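# Move an amber bottle onto the capping machine riser

## Task

Lift one amber bottle from the bench and set it down upright on the pale riser on the capping machine's platform, directly beneath the capping head, with every other bottle still standing.

## Robot and tools

Robot: two arms on a table. left_arm carries a five-finger left hand, base near (+0.055, +0.310, +0.012) m. right_arm carries a right hand, base near (+0.039, -0.338, +0.037) m. Scene frame: origin at table-top height midway between the nominal bases, +x out over the table, +y toward left_arm, +z up. Arm names are not image sides. Cameras: cam_high, cam_low, cam_left_wrist, cam_right_wrist, each 672x504; wrist views can lag while an arm moves.

Hand point: a point rigidly tied to the palm, 0.05 m in front of it and 0.15 m from the wrist face. Its +z runs along straight fingers, +y out of the palm. On the right hand +x points across the palm away from the thumb; on the left hand +x points toward the thumb. Straight fingertips end 0.06 to 0.07 m past the point along +z, about 0.06 m behind it along -y. A wrist bracket on the little-finger side can strike things.

The 28-number row (every value in [-1, 1], always all 28 even if one arm moves): left dx, dy, dz, rx, ry, rz; left little, ring, middle, index, thumb_bend, thumb_turn; left force_limit, speed; then the same 14 for the right arm.
- Pose numbers are offsets, not poses: measured from that arm's Hand target as it stood when the action or move began, along that Hand target's own axes. 1.0 = 0.6 m or 180 degrees; rx, ry, rz form one rotation vector. All rows of one action (or one move list) count from the same start, not from the previous row. Six zeros re-request the current Hand target.
- Hand motor numbers are absolute targets: +1 open/straight, -1 closed. thumb_turn -1 puts the thumb opposite the fingers, +1 beside the palm. There is no 'unchanged' value: repeat the eight hand numbers last sent for that hand; if none yet this scene, send hand_measured, hand_force_limit and hand_speed.
- force_limit: -1 about 0 N up to +1 at 10 N fingertip force (thumb motors 15 N). speed: -1 nearly still, rising linearly to full at +0.48 and above. For a soft grip close at speed -0.94 or lower.
- With the thumb turned in front, the hand holds objects roughly 0.035 to 0.065 m across, handles down to 0.025 m. To squeeze harder raise force_limit and send a more-closed target than hand_measured; to loosen send a more-open one.

Tools:
- execute_actions(actions, cameras): actions is a list of actions; each is a table of up to 15 rows (one per 1/30 s step); a short table repeats its last row to fill 15. cameras lists names, ["all"], or []; default shows all only for an empty actions list.
- move(target, speed, blend, blocking, cameras): target is one row or up to 15 rows; every row's offsets come from the same starting Hand targets. speed is path top speed in m/s, 0.002 to 4.3 (default 0.25), rotations capped at twice that in rad/s; one value or one per target. blend in m rounds corners of a list (0 = stop at each). Paths last at least 0.5 s and are cut at 10 s. blocking=false returns early while the move continues. Moves do not avoid obstacles or the other arm; faster means harder contact and more lag and overshoot.
- wait(seconds 0 to 10, cameras): arms hold their last command.
- stop(cameras): brakes a running move.
- zoom_image(camera, region [x0, y0, x1, y1] in pixels, at most 504 by 504): closer look at the newest image from that camera.
- show_instructions(): shows reference pages.
- finished_scene(scene): ends the current scene, given its number; irreversible.

Results: end_effector_position (m) and end_effector_quat_wxyz per arm in the scene frame; Hand target, the base for the next offsets; hand_measured, hand_stopped_by (moving, target, force, stalled, fault) and hand_load_n (positive = finger pushed open; a grip lost drops it near 0), all six in hand-motor order; hand_force_limit, hand_speed; joint positions, velocities (may read 'within noise'), torques (numbers 3 and 4 wrap at ±28 N m), motor temperatures. A move adds a 'move:' line: done, off_target, moving, held or fault, plus limits such as paced (pose clipped) or held (steps withheld). done means within 10 mm and 2 degrees; neither done nor off_target tells you about contact.

Arm behaviour: loose, cheap joints. At rest the hand often sits 1 to 3 cm (up to 5) off the command, usually lower; re-send the shortfall as an offset. Orientation is clipped each step to within 40 degrees of the measured one, and small turns can shift the hand point. Route paths around each arm's own base, not close by it. A blocked arm keeps pressing until commanded back past its hand point.

Avoid: dropping the bottle or releasing it while it moves; hard hits on the machine, bench or table; knocking over the other bottles; anything falling off the table or being left off it; the two hands touching or one gripping the other; too much load on fingers (pushes, twists, fast swings). Holding loads, stretched arms or pushing at unreachable poses heats motors: a MOTOR HOT line warns at 85 °C and at 100 °C the arm drops (OVER-TEMPERATURE FAULT). Loose objects may be nudged occasionally by outside pushes.

Each tool is called after ">>>" by a JSON object that holds its "api" and its "payload", one argument or row to a line.

Reference images:

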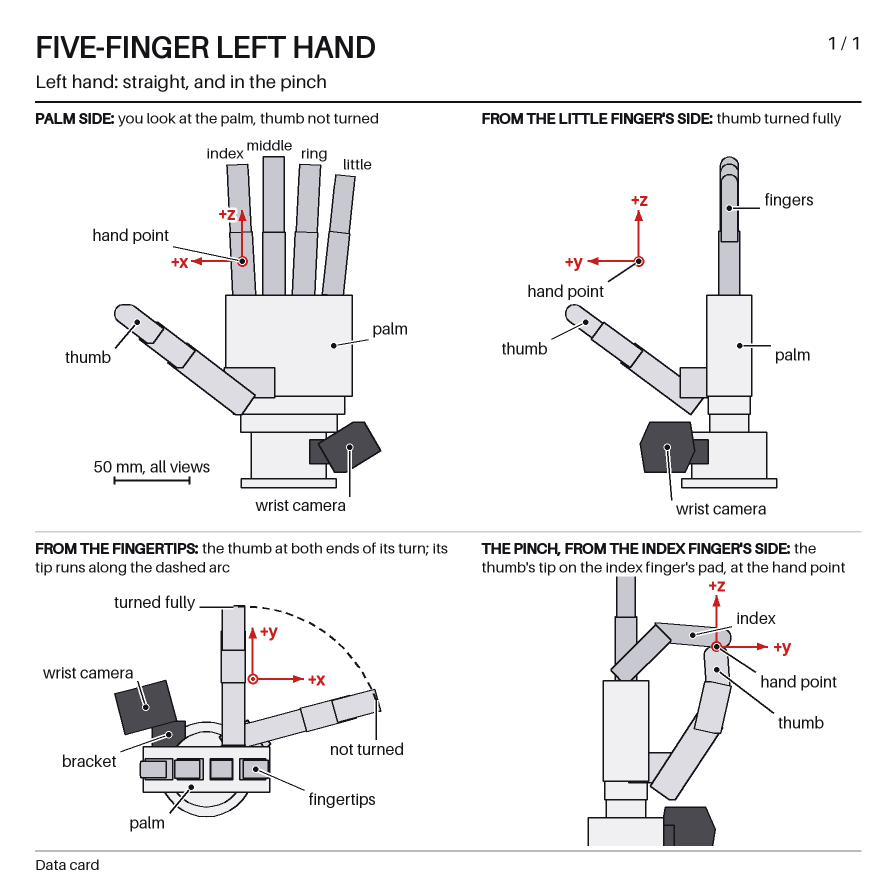

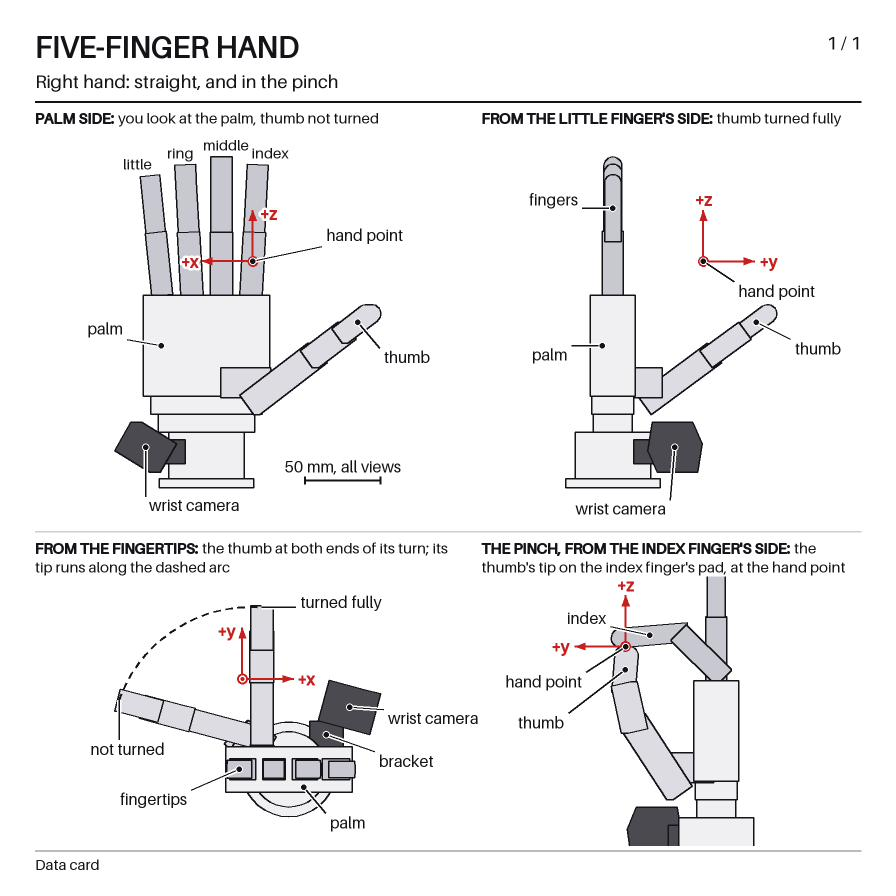

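## Session

>>> {"api": "execute_actions", "payload": {
  "actions": []
}}

Scene clock: 0.00 s.
left_arm: end_effector_position=(+0.8089, -0.0754, +0.2675) hand_measured=(+1.000, +1.000, +1.000, +1.000, +1.000, +1.000) hand_load_n=(+0.0, +0.0, +0.0, +0.0, +0.0, +0.0) hand_stopped_by=(target, target, target, target, target, target) hand_force_limit=0.00 hand_speed=-0.80 end_effector_quat_wxyz=(+0.629, -0.073, +0.706, +0.316) | right_arm: end_effector_position=(+0.1396, -0.6392, +0.2441) hand_measured=(+1.000, +1.000, +1.000, +1.000, +1.000, +1.000) hand_load_n=(-0.5, +0.0, +0.0, +0.0, +0.0, +0.0) hand_stopped_by=(target, target, target, target, target, target) hand_force_limit=0.00 hand_speed=-0.80 end_effector_quat_wxyz=(+0.013, +0.606, +0.795, +0.015)
Joint positions: left_arm=[-0.695 2.561 2.523 0.011 -1.285 1.907] | right_arm=[-1.49 1.098 1.03 -1.508 -0.04 1.398]
Joint velocities: within noise
Joint torques (N m): no reading
Motor temperatures (°C): left_arm=[31 29 27 27 27 25] | right_arm=[31 24 29 26 25 25]
Heat: left arm: hottest waist 31 °C; right arm: hottest waist 31 °C.
Hand target: left_arm +0.8081, -0.0799, +0.2702; +0.634, -0.078, +0.704, +0.311 | right_arm +0.1428, -0.6480, +0.2593; +0.029, +0.603, +0.798, +0.001

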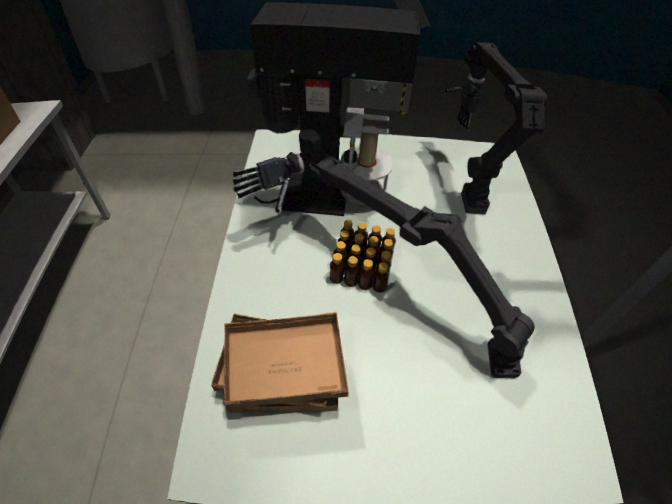

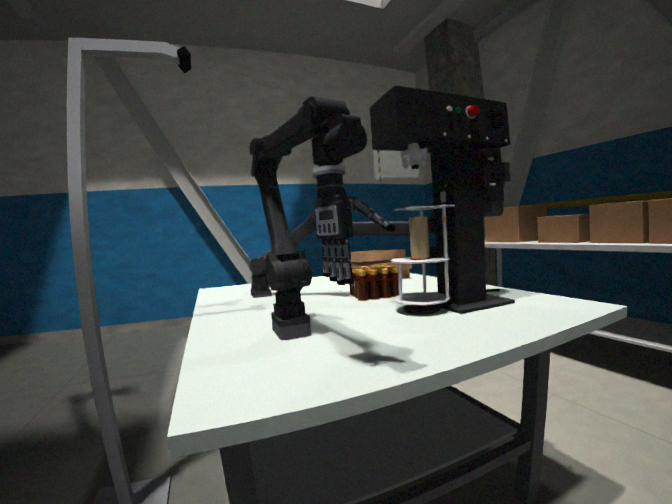

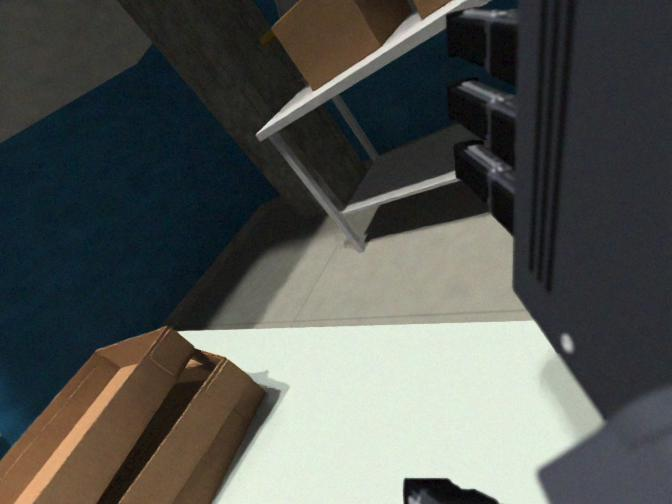

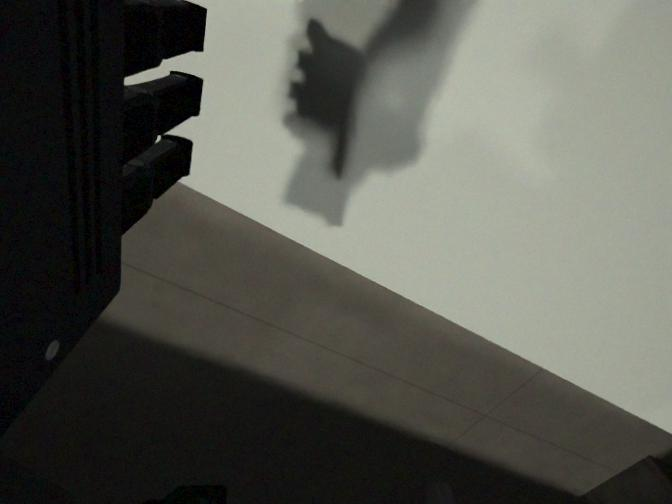

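>>> {"api": "zoom_image", "payload": {
  "camera": "cam_high",
  "region": [220, 90, 460, 310]
}}

>>> {"api": "zoom_image", "payload": {
  "camera": "cam_low",
  "region": [300, 60, 560, 340]
}}

Scaled by 2.100 from the camera's 672x504 image, which has a finer 960x720 frame.

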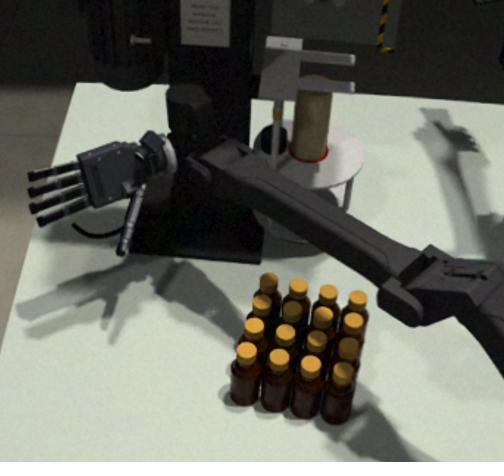

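Scaled by 1.800 from the camera's 672x504 image, which has a finer 960x720 frame.

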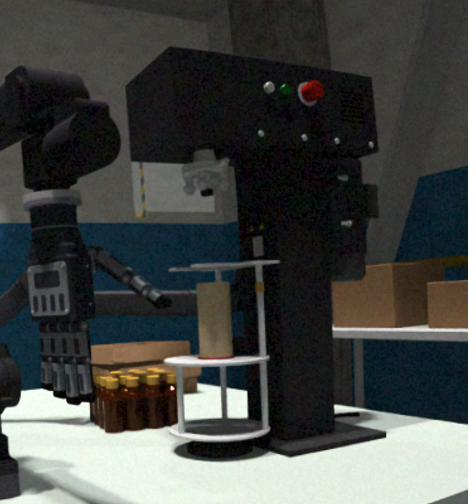

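>>> {"api": "move", "payload": {
  "target": [0.146,0.758,-0.108,0,0,0,1,1,1,1,1,1,0,-0.8,0.126,0.135,-0.251,0,0,-0.222,1,1,1,1,1,1,0,-0.8],
  "cameras": ["all"]
}}

Scene clock: 15.57 s.
left_arm: end_effector_position=(+0.5087, +0.2694, +0.3374) hand_measured=(+1.000, +1.000, +1.000, +1.000, +1.000, +1.000) hand_load_n=(+0.0, +0.0, +0.0, +0.0, +0.0, -0.5) hand_stopped_by=(target, target, target, target, target, target) hand_force_limit=0.00 hand_speed=-0.80 end_effector_quat_wxyz=(+0.631, -0.076, +0.707, +0.310) | right_arm: end_effector_position=(+0.1878, -0.5494, +0.3832) hand_measured=(+1.000, +1.000, +1.000, +1.000, +1.000, +1.000) hand_load_n=(+0.0, +0.0, +0.0, +0.0, +0.0, +0.0) hand_stopped_by=(target, target, target, target, target, target) hand_force_limit=0.00 hand_speed=-0.80 end_effector_quat_wxyz=(+0.102, +0.300, +0.945, -0.080)
Joint positions: left_arm=[-0.531 1.254 0.782 0.448 -1.116 1.898] | right_arm=[-1.289 0.889 1.254 -1.687 -0.077 0.92]
Joint torques (N m): left_arm=[1.44 -6.42 7.47 1.61 0.13 0.02] | right_arm=[0.21 -1.14 12.21 0.27 -0.25 -0.09]
Heat: left arm: hottest waist 31 °C; right arm: hottest waist 31 °C.
Hand target: left_arm +0.5082, +0.2715, +0.3425; +0.634, -0.078, +0.704, +0.311 | right_arm +0.1928, -0.5481, +0.4092; +0.028, +0.294, +0.955, -0.009
Off the commanded pose: left_arm 0.006 m, 1 deg | right_arm 0.027 m, 12 deg.
joint sent to its limit (right arm) — joint 4 (wrist pitch), lower limit. The joint targets are off in position and orientation.
move: off_target (right_arm)
camera_calibration:
cam_left_wrist: T_world_to_cam=[[0.422863, -0.730088, -0.536804, 0.160216], [-0.684151, 0.131244, -0.717435, 0.554802], [0.594243, 0.670632, -0.443992, -0.21271], [0, 0, 0, 1]] pos_world=[0.43822, 0.186808, 0.389597]
cam_right_wrist: T_world_to_cam=[[0.311718, 0.941044, -0.131404, 0.50261], [0.726385, -0.146859, 0.671414, -0.473374], [0.612533, -0.304742, -0.729339, 0.109375], [0, 0, 0, 1]] pos_world=[0.120183, -0.509166, 0.463646]

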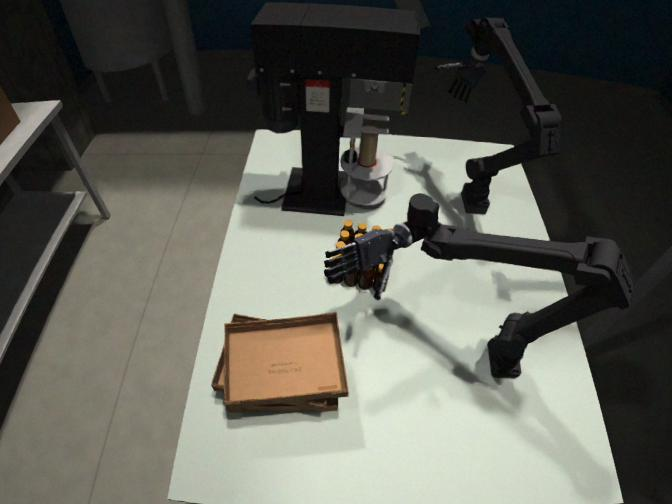

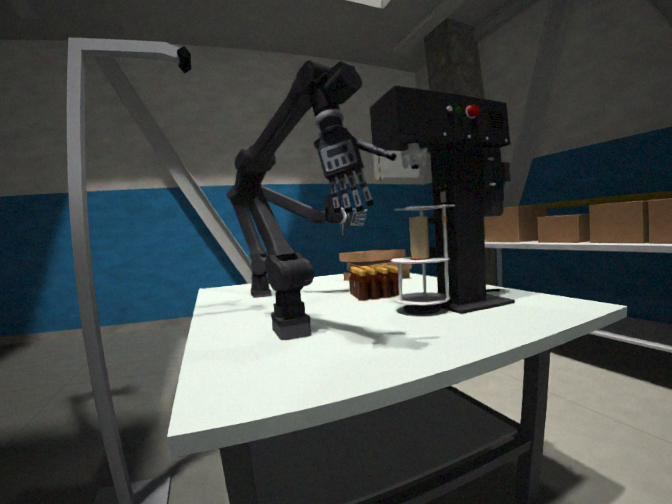

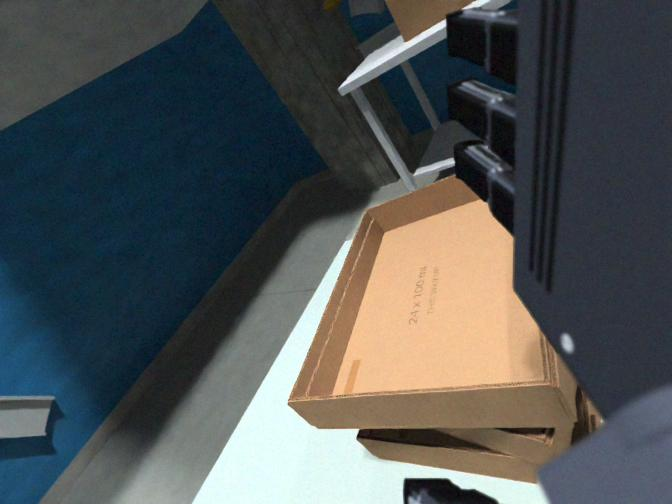

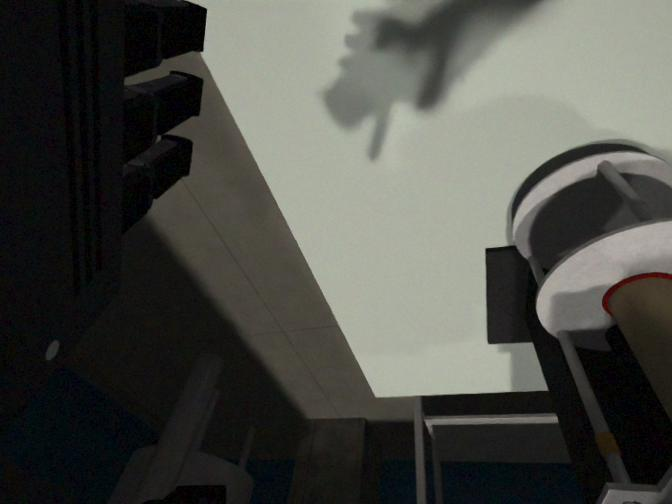

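>>> {"api": "move", "payload": {
  "target": [0,0,0,0,0,0,1,1,1,1,1,1,0,-0.8,-0.056,0.189,-0.149,0.184,-0.372,-0.603,1,1,1,1,1,1,0,-0.8],
  "cameras": ["cam_high","cam_low","cam_right_wrist"]
}}

Scene clock: 23.70 s.
left_arm: end_effector_position=(+0.5087, +0.2694, +0.3374) hand_measured=(+1.000, +1.000, +1.000, +1.000, +1.000, +1.000) hand_load_n=(+0.0, +0.0, +0.0, +0.0, +0.0, +0.0) hand_stopped_by=(target, target, target, target, target, target) hand_force_limit=0.00 hand_speed=-0.80 end_effector_quat_wxyz=(+0.631, -0.076, +0.707, +0.310) | right_arm: end_effector_position=(+0.2765, -0.4747, +0.4761) hand_measured=(+1.000, +1.000, +1.000, +1.000, +1.000, +1.000) hand_load_n=(+0.5, +0.0, +0.0, +0.0, +0.0, +0.0) hand_stopped_by=(target, target, target, target, target, target) hand_force_limit=0.00 hand_speed=-0.80 end_effector_quat_wxyz=(-0.380, +0.584, -0.618, +0.364)
Joint positions: left_arm=[-0.531 1.254 0.782 0.448 -1.116 1.898] | right_arm=[-1.096 0.797 1.297 -1.31 -0.907 -0.641]
Joint torques (N m): left_arm=[1.44 -6.48 7.46 1.63 0.14 0.02] | right_arm=[0.09 1.08 12.46 0.92 -0.89 -0.11]
Heat: left arm: hottest waist 31 °C; right arm: hottest elbow 32 °C.
Hand target: left_arm +0.5082, +0.2715, +0.3425; +0.634, -0.078, +0.704, +0.311 | right_arm +0.2800, -0.4702, +0.5003; -0.380, +0.596, -0.596, +0.380
Off the commanded pose: left_arm 0.006 m, 1 deg | right_arm 0.025 m, 3 deg.
move: off_target (right_arm)
camera_calibration:
cam_right_wrist: T_world_to_cam=[[-0.457552, -0.250873, -0.853059, 0.407352], [-0.544447, 0.837549, 0.0457118, 0.52739], [0.70301, 0.485361, -0.519809, 0.395876], [0, 0, 0, 1]] pos_world=[0.195216, -0.531664, 0.529167]
Images, in order (width x height): cam_high 672x504, cam_low 672x504, cam_right_wrist 672x504.

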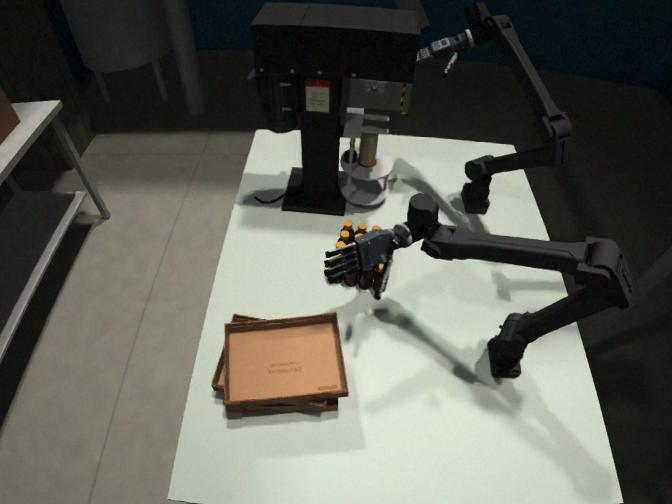

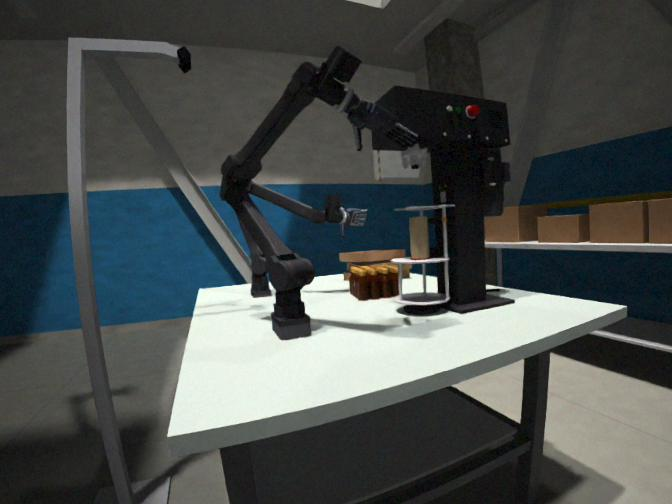

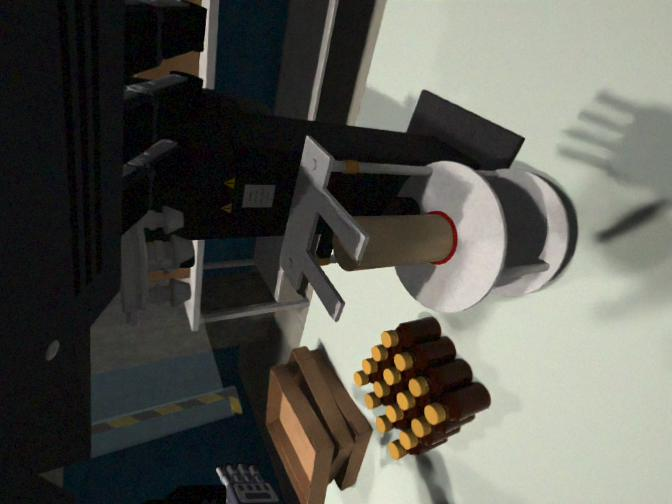

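>>> {"api": "zoom_image", "payload": {
  "camera": "cam_right_wrist",
  "region": [120, 80, 600, 480]
}}

>>> {"api": "zoom_image", "payload": {
  "camera": "cam_low",
  "region": [340, 100, 500, 320]
}}

Scaled by 1.050 from the camera's 672x504 image, which has a finer 960x720 frame.

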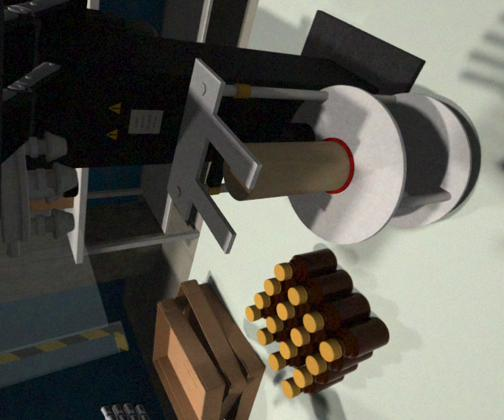

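Scaled by 2.291 from the camera's 672x504 image, which has a finer 960x720 frame.

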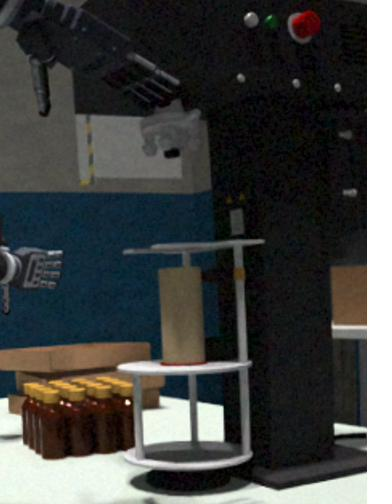

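>>> {"api": "zoom_image", "payload": {
  "camera": "cam_right_wrist",
  "region": [330, 290, 510, 480]
}}

>>> {"api": "zoom_image", "payload": {
  "camera": "cam_right_wrist",
  "region": [260, 110, 480, 330]
}}

Scaled by 2.653 from the camera's 672x504 image, which has a finer 960x720 frame.

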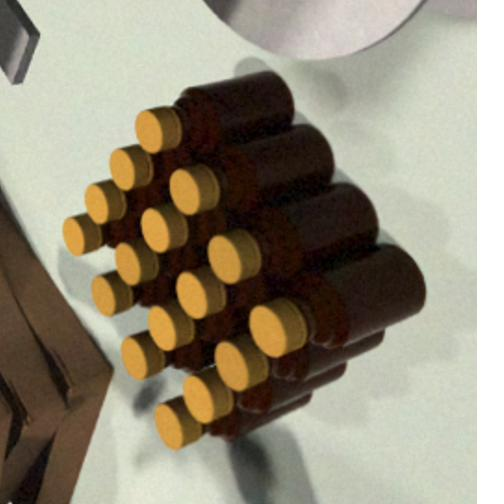

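Scaled by 2.291 from the camera's 672x504 image, which has a finer 960x720 frame.

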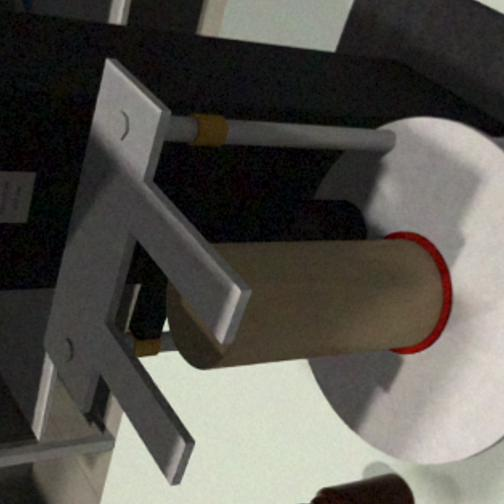

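>>> {"api": "move", "payload": {
  "target": [0.1165,0.3047,-0.1079,0,0,0,1,1,1,1,1,1,0,-0.8,-0.1737,0.1067,0.0866,0.1088,0.1088,-0.4916,1,1,1,1,1,-1,0,0.2],
  "cameras": ["all"]
}}

Scene clock: 62.57 s.
left_arm: end_effector_position=(+0.3511, +0.3965, +0.3384) hand_measured=(+1.000, +1.000, +1.000, +1.000, +1.000, +1.000) hand_load_n=(+0.0, +0.0, +0.0, +0.0, +0.0, +0.0) hand_stopped_by=(target, target, target, target, target, target) hand_force_limit=0.00 hand_speed=-0.80 end_effector_quat_wxyz=(+0.640, -0.077, +0.702, +0.302) | right_arm: end_effector_position=(+0.3006, -0.3683, +0.4091) hand_measured=(+1.000, +1.000, +1.000, +1.000, +1.000, -1.000) hand_load_n=(+0.0, +0.0, +0.0, +0.0, +0.0, +0.5) hand_stopped_by=(target, target, target, target, target, target) hand_force_limit=0.00 hand_speed=0.20 end_effector_quat_wxyz=(+0.004, +0.719, -0.003, +0.695)
Joint positions: left_arm=[-0.388 0.52 0.409 0.113 -0.96 1.904] | right_arm=[0.42 0.139 0.578 -0.477 0.443 -1.557]
Joint torques (N m): left_arm=[1.73 0.62 8.35 0.83 0.16 -0.02] | right_arm=[0.21 4.37 8.96 2.85 0.14 -0.13]
Motor temperatures (°C): left_arm=[31 30 30 27 26 25] | right_arm=[30 24 34 26 25 24]
Heat: left arm: hottest waist 31 °C; right arm: hottest elbow 34 °C.
Hand target: left_arm +0.3485, +0.4020, +0.3390; +0.634, -0.078, +0.704, +0.311 | right_arm +0.3001, -0.3659, +0.4204; +0.000, +0.707, +0.000, +0.707
Off the commanded pose: left_arm 0.006 m, 1 deg | right_arm 0.012 m, 2 deg.
move: off_target (right_arm)
camera_calibration:
cam_left_wrist: T_world_to_cam=[[0.423527, -0.740744, -0.521462, 0.319031], [-0.66751, 0.133969, -0.73245, 0.429069], [0.612418, 0.658293, -0.437714, -0.207433], [0, 0, 0, 1]] pos_world=[0.278325, 0.31539, 0.389838]
cam_right_wrist: T_world_to_cam=[[-0.0263633, -0.952035, 0.304851, -0.473687], [-0.542831, -0.242445, -0.804086, 0.403789], [0.839428, -0.186681, -0.510403, 0.00008115], [0, 0, 0, 1]] pos_world=[0.206634, -0.353055, 0.469127]

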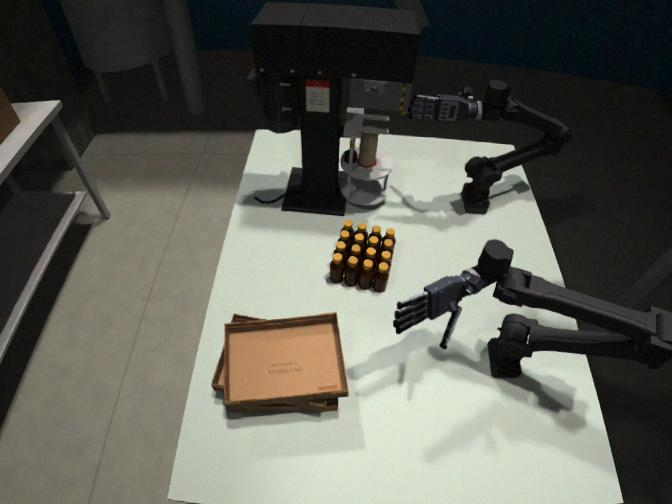

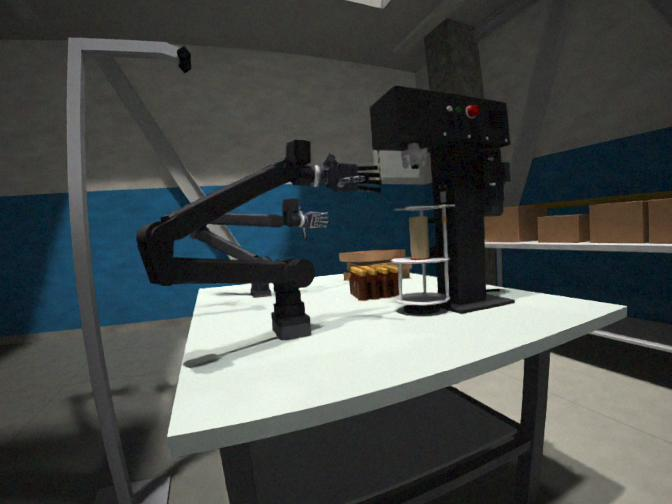

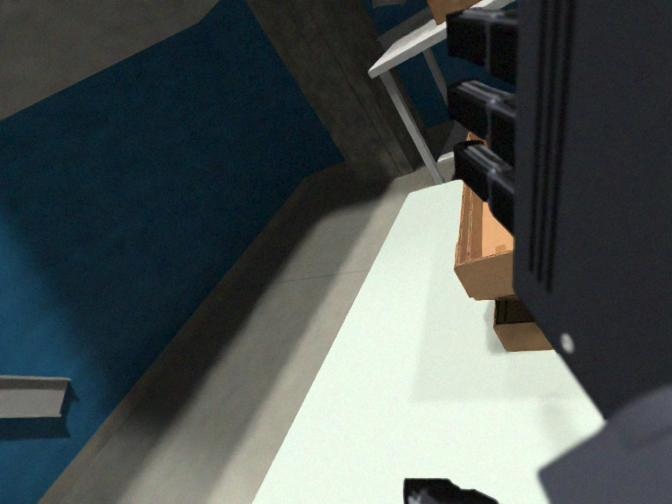

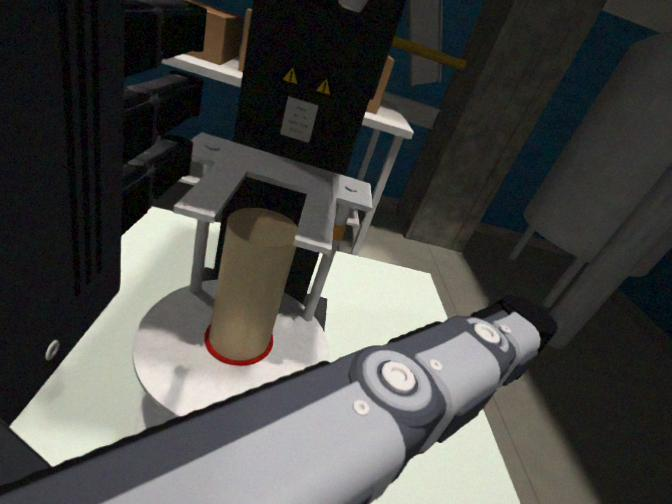

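>>> {"api": "zoom_image", "payload": {
  "camera": "cam_right_wrist",
  "region": [120, 110, 400, 390]
}}

>>> {"api": "zoom_image", "payload": {
  "camera": "cam_high",
  "region": [310, 200, 430, 310]
}}

>>> {"api": "zoom_image", "payload": {
  "camera": "cam_low",
  "region": [300, 100, 500, 320]
}}

Scaled by 1.800 from the camera's 672x504 image, which has a finer 960x720 frame.

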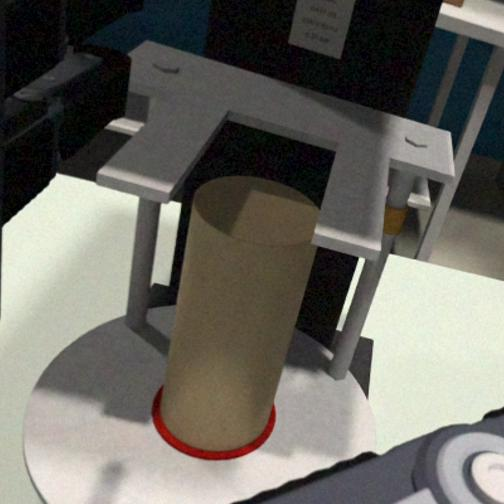

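Scaled by 4.200 from the camera's 672x504 image, which has a finer 960x720 frame.

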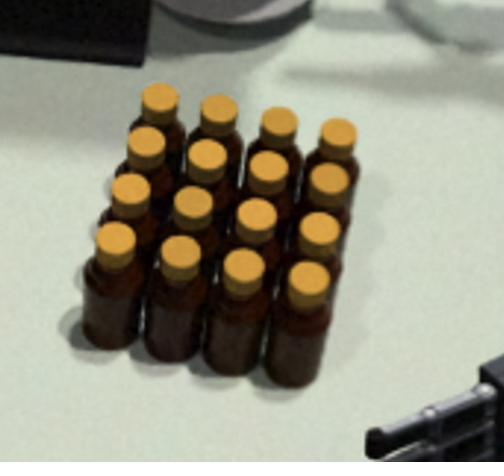

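Scaled by 2.291 from the camera's 672x504 image, which has a finer 960x720 frame.

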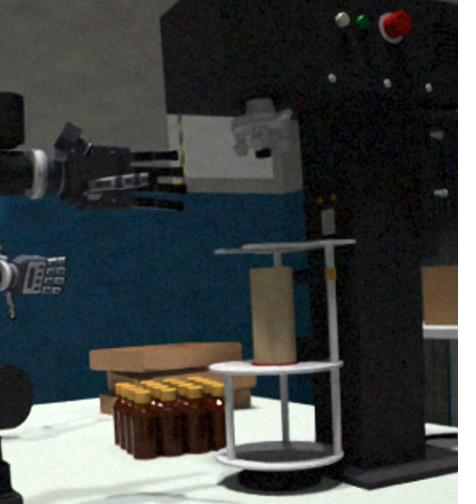

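>>> {"api": "move", "payload": {
  "target": [0,0,0,0,0,0,1,1,1,1,1,1,0,-0.8,-0.483,-0.6775,-0.0235,0.025,0,0,1,1,1,1,0.6,-1,0,0.2],
  "cameras": ["all"]
}}

Scene clock: 75.53 s.
left_arm: end_effector_position=(+0.3511, +0.3965, +0.3384) hand_measured=(+1.000, +1.000, +1.000, +1.000, +1.000, +1.000) hand_load_n=(+0.0, +0.0, +0.0, +0.0, +0.0, +0.0) hand_stopped_by=(target, target, target, target, target, target) hand_force_limit=0.00 hand_speed=-0.80 end_effector_quat_wxyz=(+0.640, -0.077, +0.702, +0.302) | right_arm: end_effector_position=(+0.2886, +0.0258, +0.1251) hand_measured=(+1.000, +1.000, +1.000, +1.000, +0.600, -1.000) hand_load_n=(+0.0, +0.0, +0.5, +0.0, +0.0, +0.0) hand_stopped_by=(target, target, target, target, target, target) hand_force_limit=0.00 hand_speed=0.20 end_effector_quat_wxyz=(-0.014, +0.712, +0.037, +0.701)
Joint positions: left_arm=[-0.388 0.52 0.409 0.113 -0.96 1.904] | right_arm=[1.432 1.842 0.679 1.08 1.374 -1.522]
Joint torques (N m): left_arm=[1.73 0.56 8.32 0.83 0.14 0] | right_arm=[-0.03 -8.82 6.54 2.04 0.15 -0.14]
Heat: left arm: hottest waist 31 °C; right arm: hottest elbow 34 °C.
Hand target: left_arm +0.3485, +0.4020, +0.3390; +0.634, -0.078, +0.704, +0.311 | right_arm +0.2860, +0.0406, +0.1306; -0.028, +0.706, +0.028, +0.707
Off the commanded pose: left_arm 0.006 m, 1 deg | right_arm 0.016 m, 2 deg.
move: off_target (right_arm)
camera_calibration:
cam_left_wrist: T_world_to_cam=[[0.423527, -0.740744, -0.521462, 0.319031], [-0.66751, 0.133969, -0.73245, 0.429069], [0.612418, 0.658293, -0.437714, -0.207433], [0, 0, 0, 1]] pos_world=[0.278325, 0.31539, 0.389838]
cam_right_wrist: T_world_to_cam=[[0.0448322, -0.942054, 0.332453, -0.0364248], [-0.504733, -0.308548, -0.806252, 0.255435], [0.86211, -0.131654, -0.489319, -0.0718271], [0, 0, 0, 1]] pos_world=[0.192482, 0.0350437, 0.182908]

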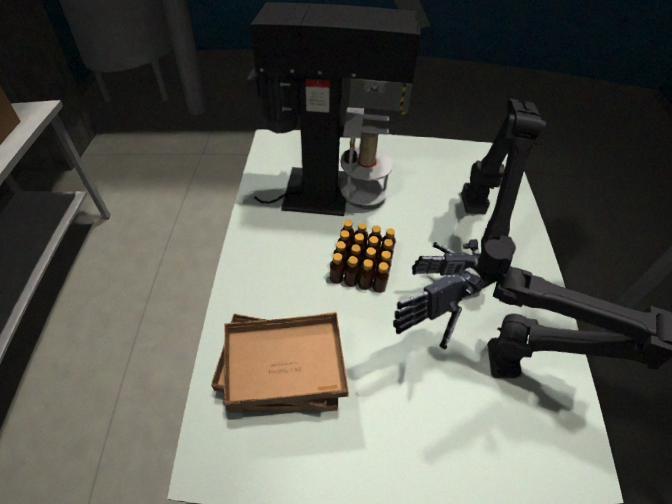

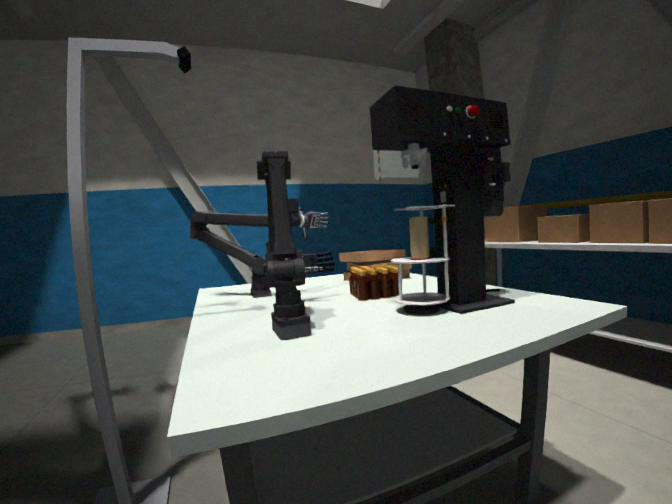

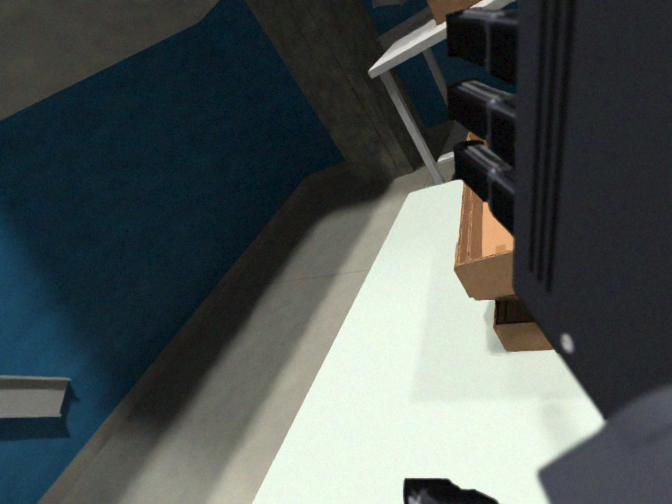

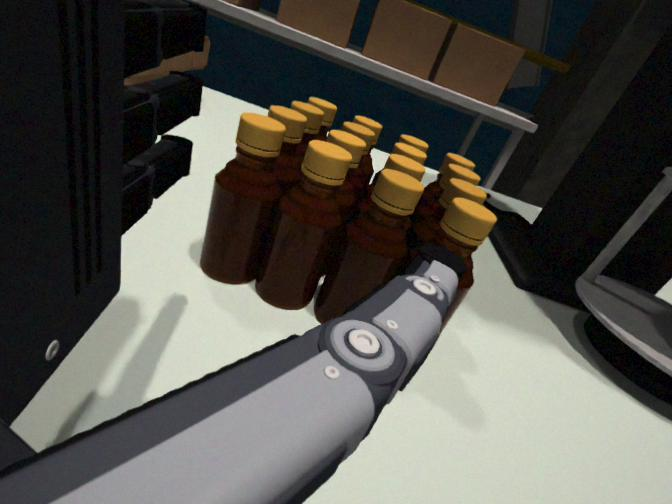

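>>> {"api": "zoom_image", "payload": {
  "camera": "cam_right_wrist",
  "region": [180, 80, 520, 340]
}}

Scaled by 1.482 from the camera's 672x504 image, which has a finer 960x720 frame.

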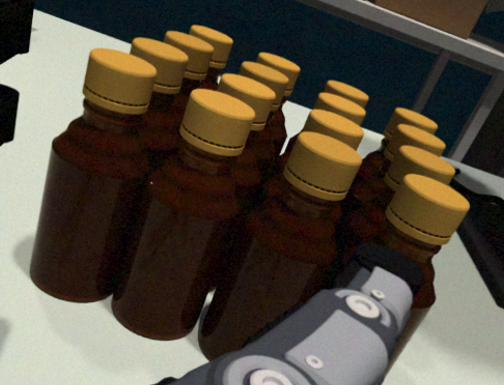

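>>> {"api": "move", "payload": {
  "target": [0,0,0,0,0,0,1,1,1,1,1,1,0,-0.8,-0.1043,-0.0643,0.0753,-0.011,0,0,1,1,1,1,0.6,-1,0,0.2],
  "cameras": ["cam_right_wrist","cam_low"],
  "speed": 0.15
}}

Scene clock: 80.70 s.
left_arm: end_effector_position=(+0.3511, +0.3965, +0.3384) hand_measured=(+1.000, +1.000, +1.000, +1.000, +1.000, +1.000) hand_load_n=(+0.0, +0.0, +0.0, +0.0, +0.0, +0.0) hand_stopped_by=(target, target, target, target, target, target) hand_force_limit=0.00 hand_speed=-0.80 end_effector_quat_wxyz=(+0.640, -0.077, +0.702, +0.302) | right_arm: end_effector_position=(+0.3237, +0.0722, +0.0643) hand_measured=(+1.000, +1.000, +1.000, +1.000, +0.600, -1.000) hand_load_n=(+0.0, +0.0, +0.0, +0.0, +0.0, +0.5) hand_stopped_by=(target, target, target, target, target, target) hand_force_limit=0.00 hand_speed=0.20 end_effector_quat_wxyz=(-0.007, +0.711, +0.028, +0.703)
Joint positions: left_arm=[-0.388 0.52 0.409 0.113 -0.96 1.904] | right_arm=[1.37 2.098 0.86 1.189 1.334 -1.552]
Joint torques (N m): left_arm=[1.67 0.62 8.35 0.8 0.15 -0.02] | right_arm=[-1.61 -11.4 5.82 2.1 -0.13 -0.16]
Heat: left arm: hottest waist 31 °C; right arm: hottest elbow 33 °C.
Hand target: left_arm +0.3485, +0.4020, +0.3390; +0.634, -0.078, +0.704, +0.311 | right_arm +0.3280, +0.0826, +0.0681; -0.016, +0.707, +0.016, +0.707
Off the commanded pose: left_arm 0.006 m, 1 deg | right_arm 0.012 m, 2 deg.
move: off_target (right_arm)
camera_calibration:
cam_right_wrist: T_world_to_cam=[[0.0219465, -0.943846, 0.329656, 0.033641], [-0.507909, -0.29454, -0.80949, 0.2387], [0.861131, -0.14967, -0.485852, -0.124369], [0, 0, 0, 1]] pos_world=[0.227597, 0.0834442, 0.12171]
Images, in order (width x height): cam_low 672x504, cam_right_wrist 672x504.

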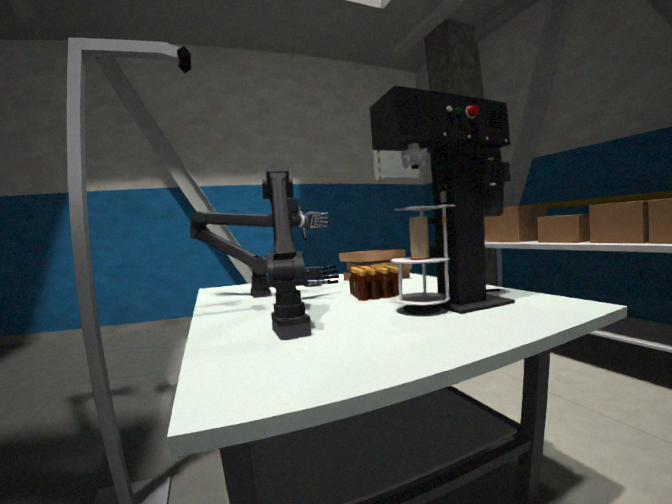

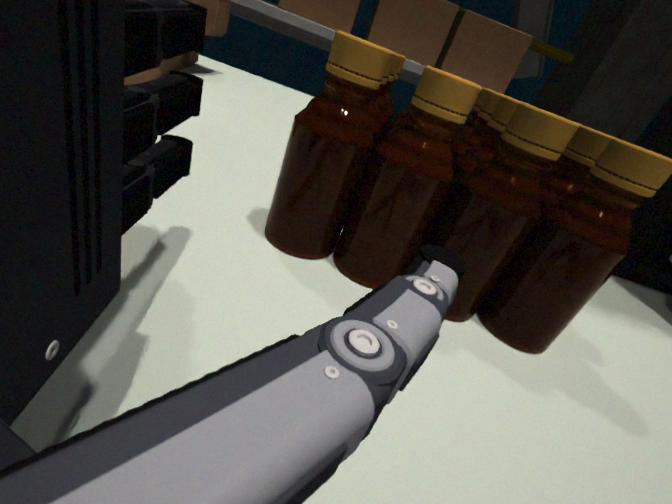

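>>> {"api": "zoom_image", "payload": {
  "camera": "cam_right_wrist",
  "region": [230, 10, 490, 300]
}}

Scaled by 1.738 from the camera's 672x504 image, which has a finer 960x720 frame.

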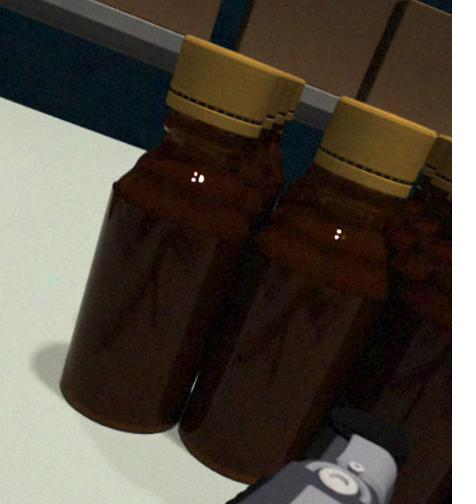

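>>> {"api": "move", "payload": {
  "target": [0,0,0,0,0,0,1,1,1,1,1,1,0,-0.8,-0.0067,0.003,0.1183,0,0,0,1,1,1,1,0.6,-1,0,0.2],
  "cameras": ["cam_right_wrist"],
  "speed": 0.12
}}

Scene clock: 85.53 s.
left_arm: end_effector_position=(+0.3511, +0.3965, +0.3384) hand_measured=(+1.000, +1.000, +1.000, +1.000, +1.000, +1.000) hand_load_n=(+0.0, +0.0, +0.0, -0.5, +0.0, +0.0) hand_stopped_by=(target, target, target, target, target, target) hand_force_limit=0.00 hand_speed=-0.80 end_effector_quat_wxyz=(+0.640, -0.077, +0.702, +0.302) | right_arm: end_effector_position=(+0.3946, +0.0730, +0.0610) hand_measured=(+1.000, +1.000, +1.000, +1.000, +0.600, -1.000) hand_load_n=(+0.0, +0.0, +0.0, +0.0, +0.0, +0.0) hand_stopped_by=(target, target, target, target, target, target) hand_force_limit=0.00 hand_speed=0.20 end_effector_quat_wxyz=(-0.013, +0.710, +0.018, +0.704)
Joint positions: left_arm=[-0.388 0.52 0.409 0.113 -0.96 1.904] | right_arm=[1.227 2.13 0.92 1.189 1.196 -1.557]
Joint torques (N m): left_arm=[1.79 0.62 8.31 0.83 0.15 -0.02] | right_arm=[-1.32 -12.16 6.28 1.21 -0.17 -0.14]
Heat: left arm: hottest waist 31 °C; right arm: hottest elbow 33 °C.
Hand target: left_arm +0.3485, +0.4020, +0.3390; +0.634, -0.078, +0.704, +0.311 | right_arm +0.3990, +0.0839, +0.0641; -0.016, +0.707, +0.016, +0.707
Off the commanded pose: left_arm 0.006 m, 1 deg | right_arm 0.012 m, 1 deg.
move: off_target (right_arm)
camera_calibration:
cam_right_wrist: T_world_to_cam=[[0.0167964, -0.95136, 0.307624, 0.0378189], [-0.507127, -0.273263, -0.817404, 0.270986], [0.861707, -0.142275, -0.48705, -0.187548], [0, 0, 0, 1]] pos_world=[0.298401, 0.0833461, 0.118525]
Images, in order (width x height): cam_right_wrist 672x504.

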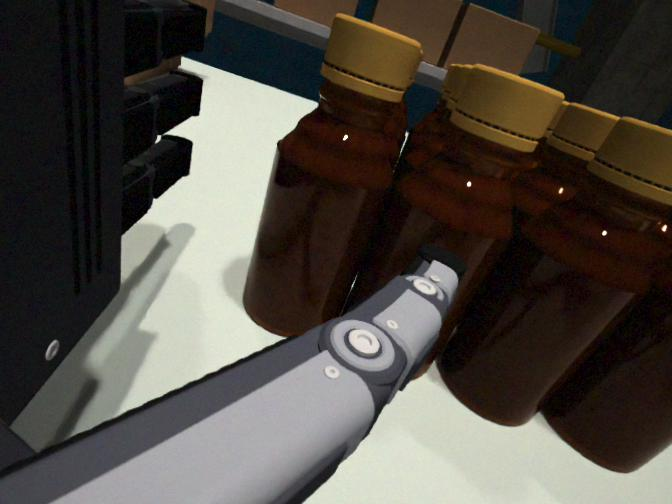

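>>> {"api": "move", "payload": {
  "target": [0,0,0,0,0,0,1,1,1,1,1,1,0,-0.8,-0.005,0.0,0.0608,0,0,0,1,1,1,1,0.6,-1,0,0.2],
  "cameras": ["cam_right_wrist","cam_high"],
  "speed": 0.08
}}

>>> {"api": "zoom_image", "payload": {
  "camera": "cam_high",
  "region": [310, 200, 470, 320]
}}

Scene clock: 88.03 s.
left_arm: end_effector_position=(+0.3511, +0.3965, +0.3384) hand_measured=(+1.000, +1.000, +1.000, +1.000, +1.000, +1.000) hand_load_n=(+0.0, +0.0, +0.0, +0.0, +0.0, +0.0) hand_stopped_by=(target, target, target, target, target, target) hand_force_limit=0.00 hand_speed=-0.80 end_effector_quat_wxyz=(+0.640, -0.077, +0.702, +0.302) | right_arm: end_effector_position=(+0.4291, +0.0763, +0.0578) hand_measured=(+1.000, +1.000, +1.000, +1.000, +0.600, -1.000) hand_load_n=(+0.0, +0.0, +0.0, +0.0, +0.0, +0.5) hand_stopped_by=(target, target, target, target, target, target) hand_force_limit=0.00 hand_speed=0.20 end_effector_quat_wxyz=(-0.016, +0.709, +0.018, +0.704)
Joint positions: left_arm=[-0.388 0.52 0.409 0.113 -0.96 1.904] | right_arm=[1.164 2.155 0.966 1.172 1.13 -1.558]
Joint torques (N m): left_arm=[1.67 0.56 8.35 0.81 0.15 -0.01] | right_arm=[-1.38 -12.57 6.57 1.07 -0.18 -0.13]
Heat: left arm: hottest waist 31 °C; right arm: hottest elbow 33 °C.
Hand target: left_arm +0.3485, +0.4020, +0.3390; +0.634, -0.078, +0.704, +0.311 | right_arm +0.4355, +0.0856, +0.0611; -0.016, +0.707, +0.016, +0.707
Off the commanded pose: left_arm 0.006 m, 1 deg | right_arm 0.012 m, 0 deg.
move: off_target (right_arm)
camera_calibration:
cam_right_wrist: T_world_to_cam=[[0.0195659, -0.952284, 0.304587, 0.040397], [-0.505909, -0.272196, -0.818514, 0.286212], [0.862365, -0.138078, -0.487095, -0.218924], [0, 0, 0, 1]] pos_world=[0.332799, 0.0861463, 0.115327]
Images, in order (width x height): cam_high 672x504, cam_right_wrist 672x504.

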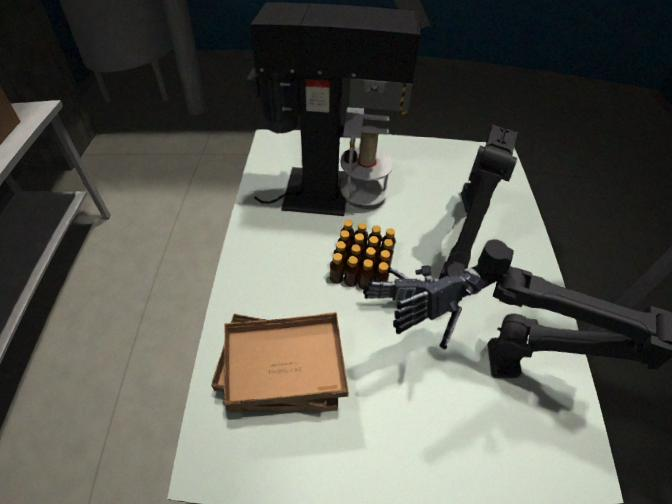

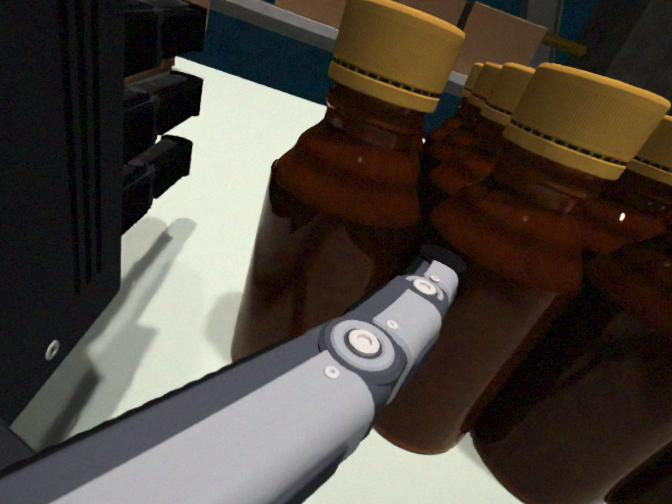

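Scaled by 3.150 from the camera's 672x504 image, which has a finer 960x720 frame.

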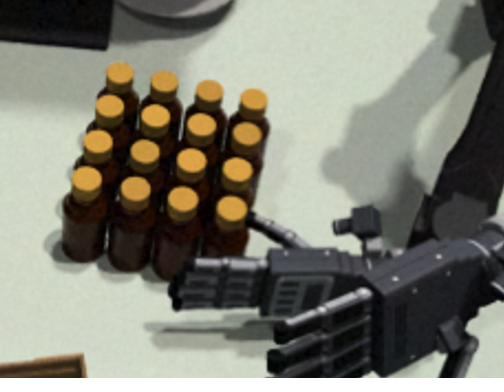

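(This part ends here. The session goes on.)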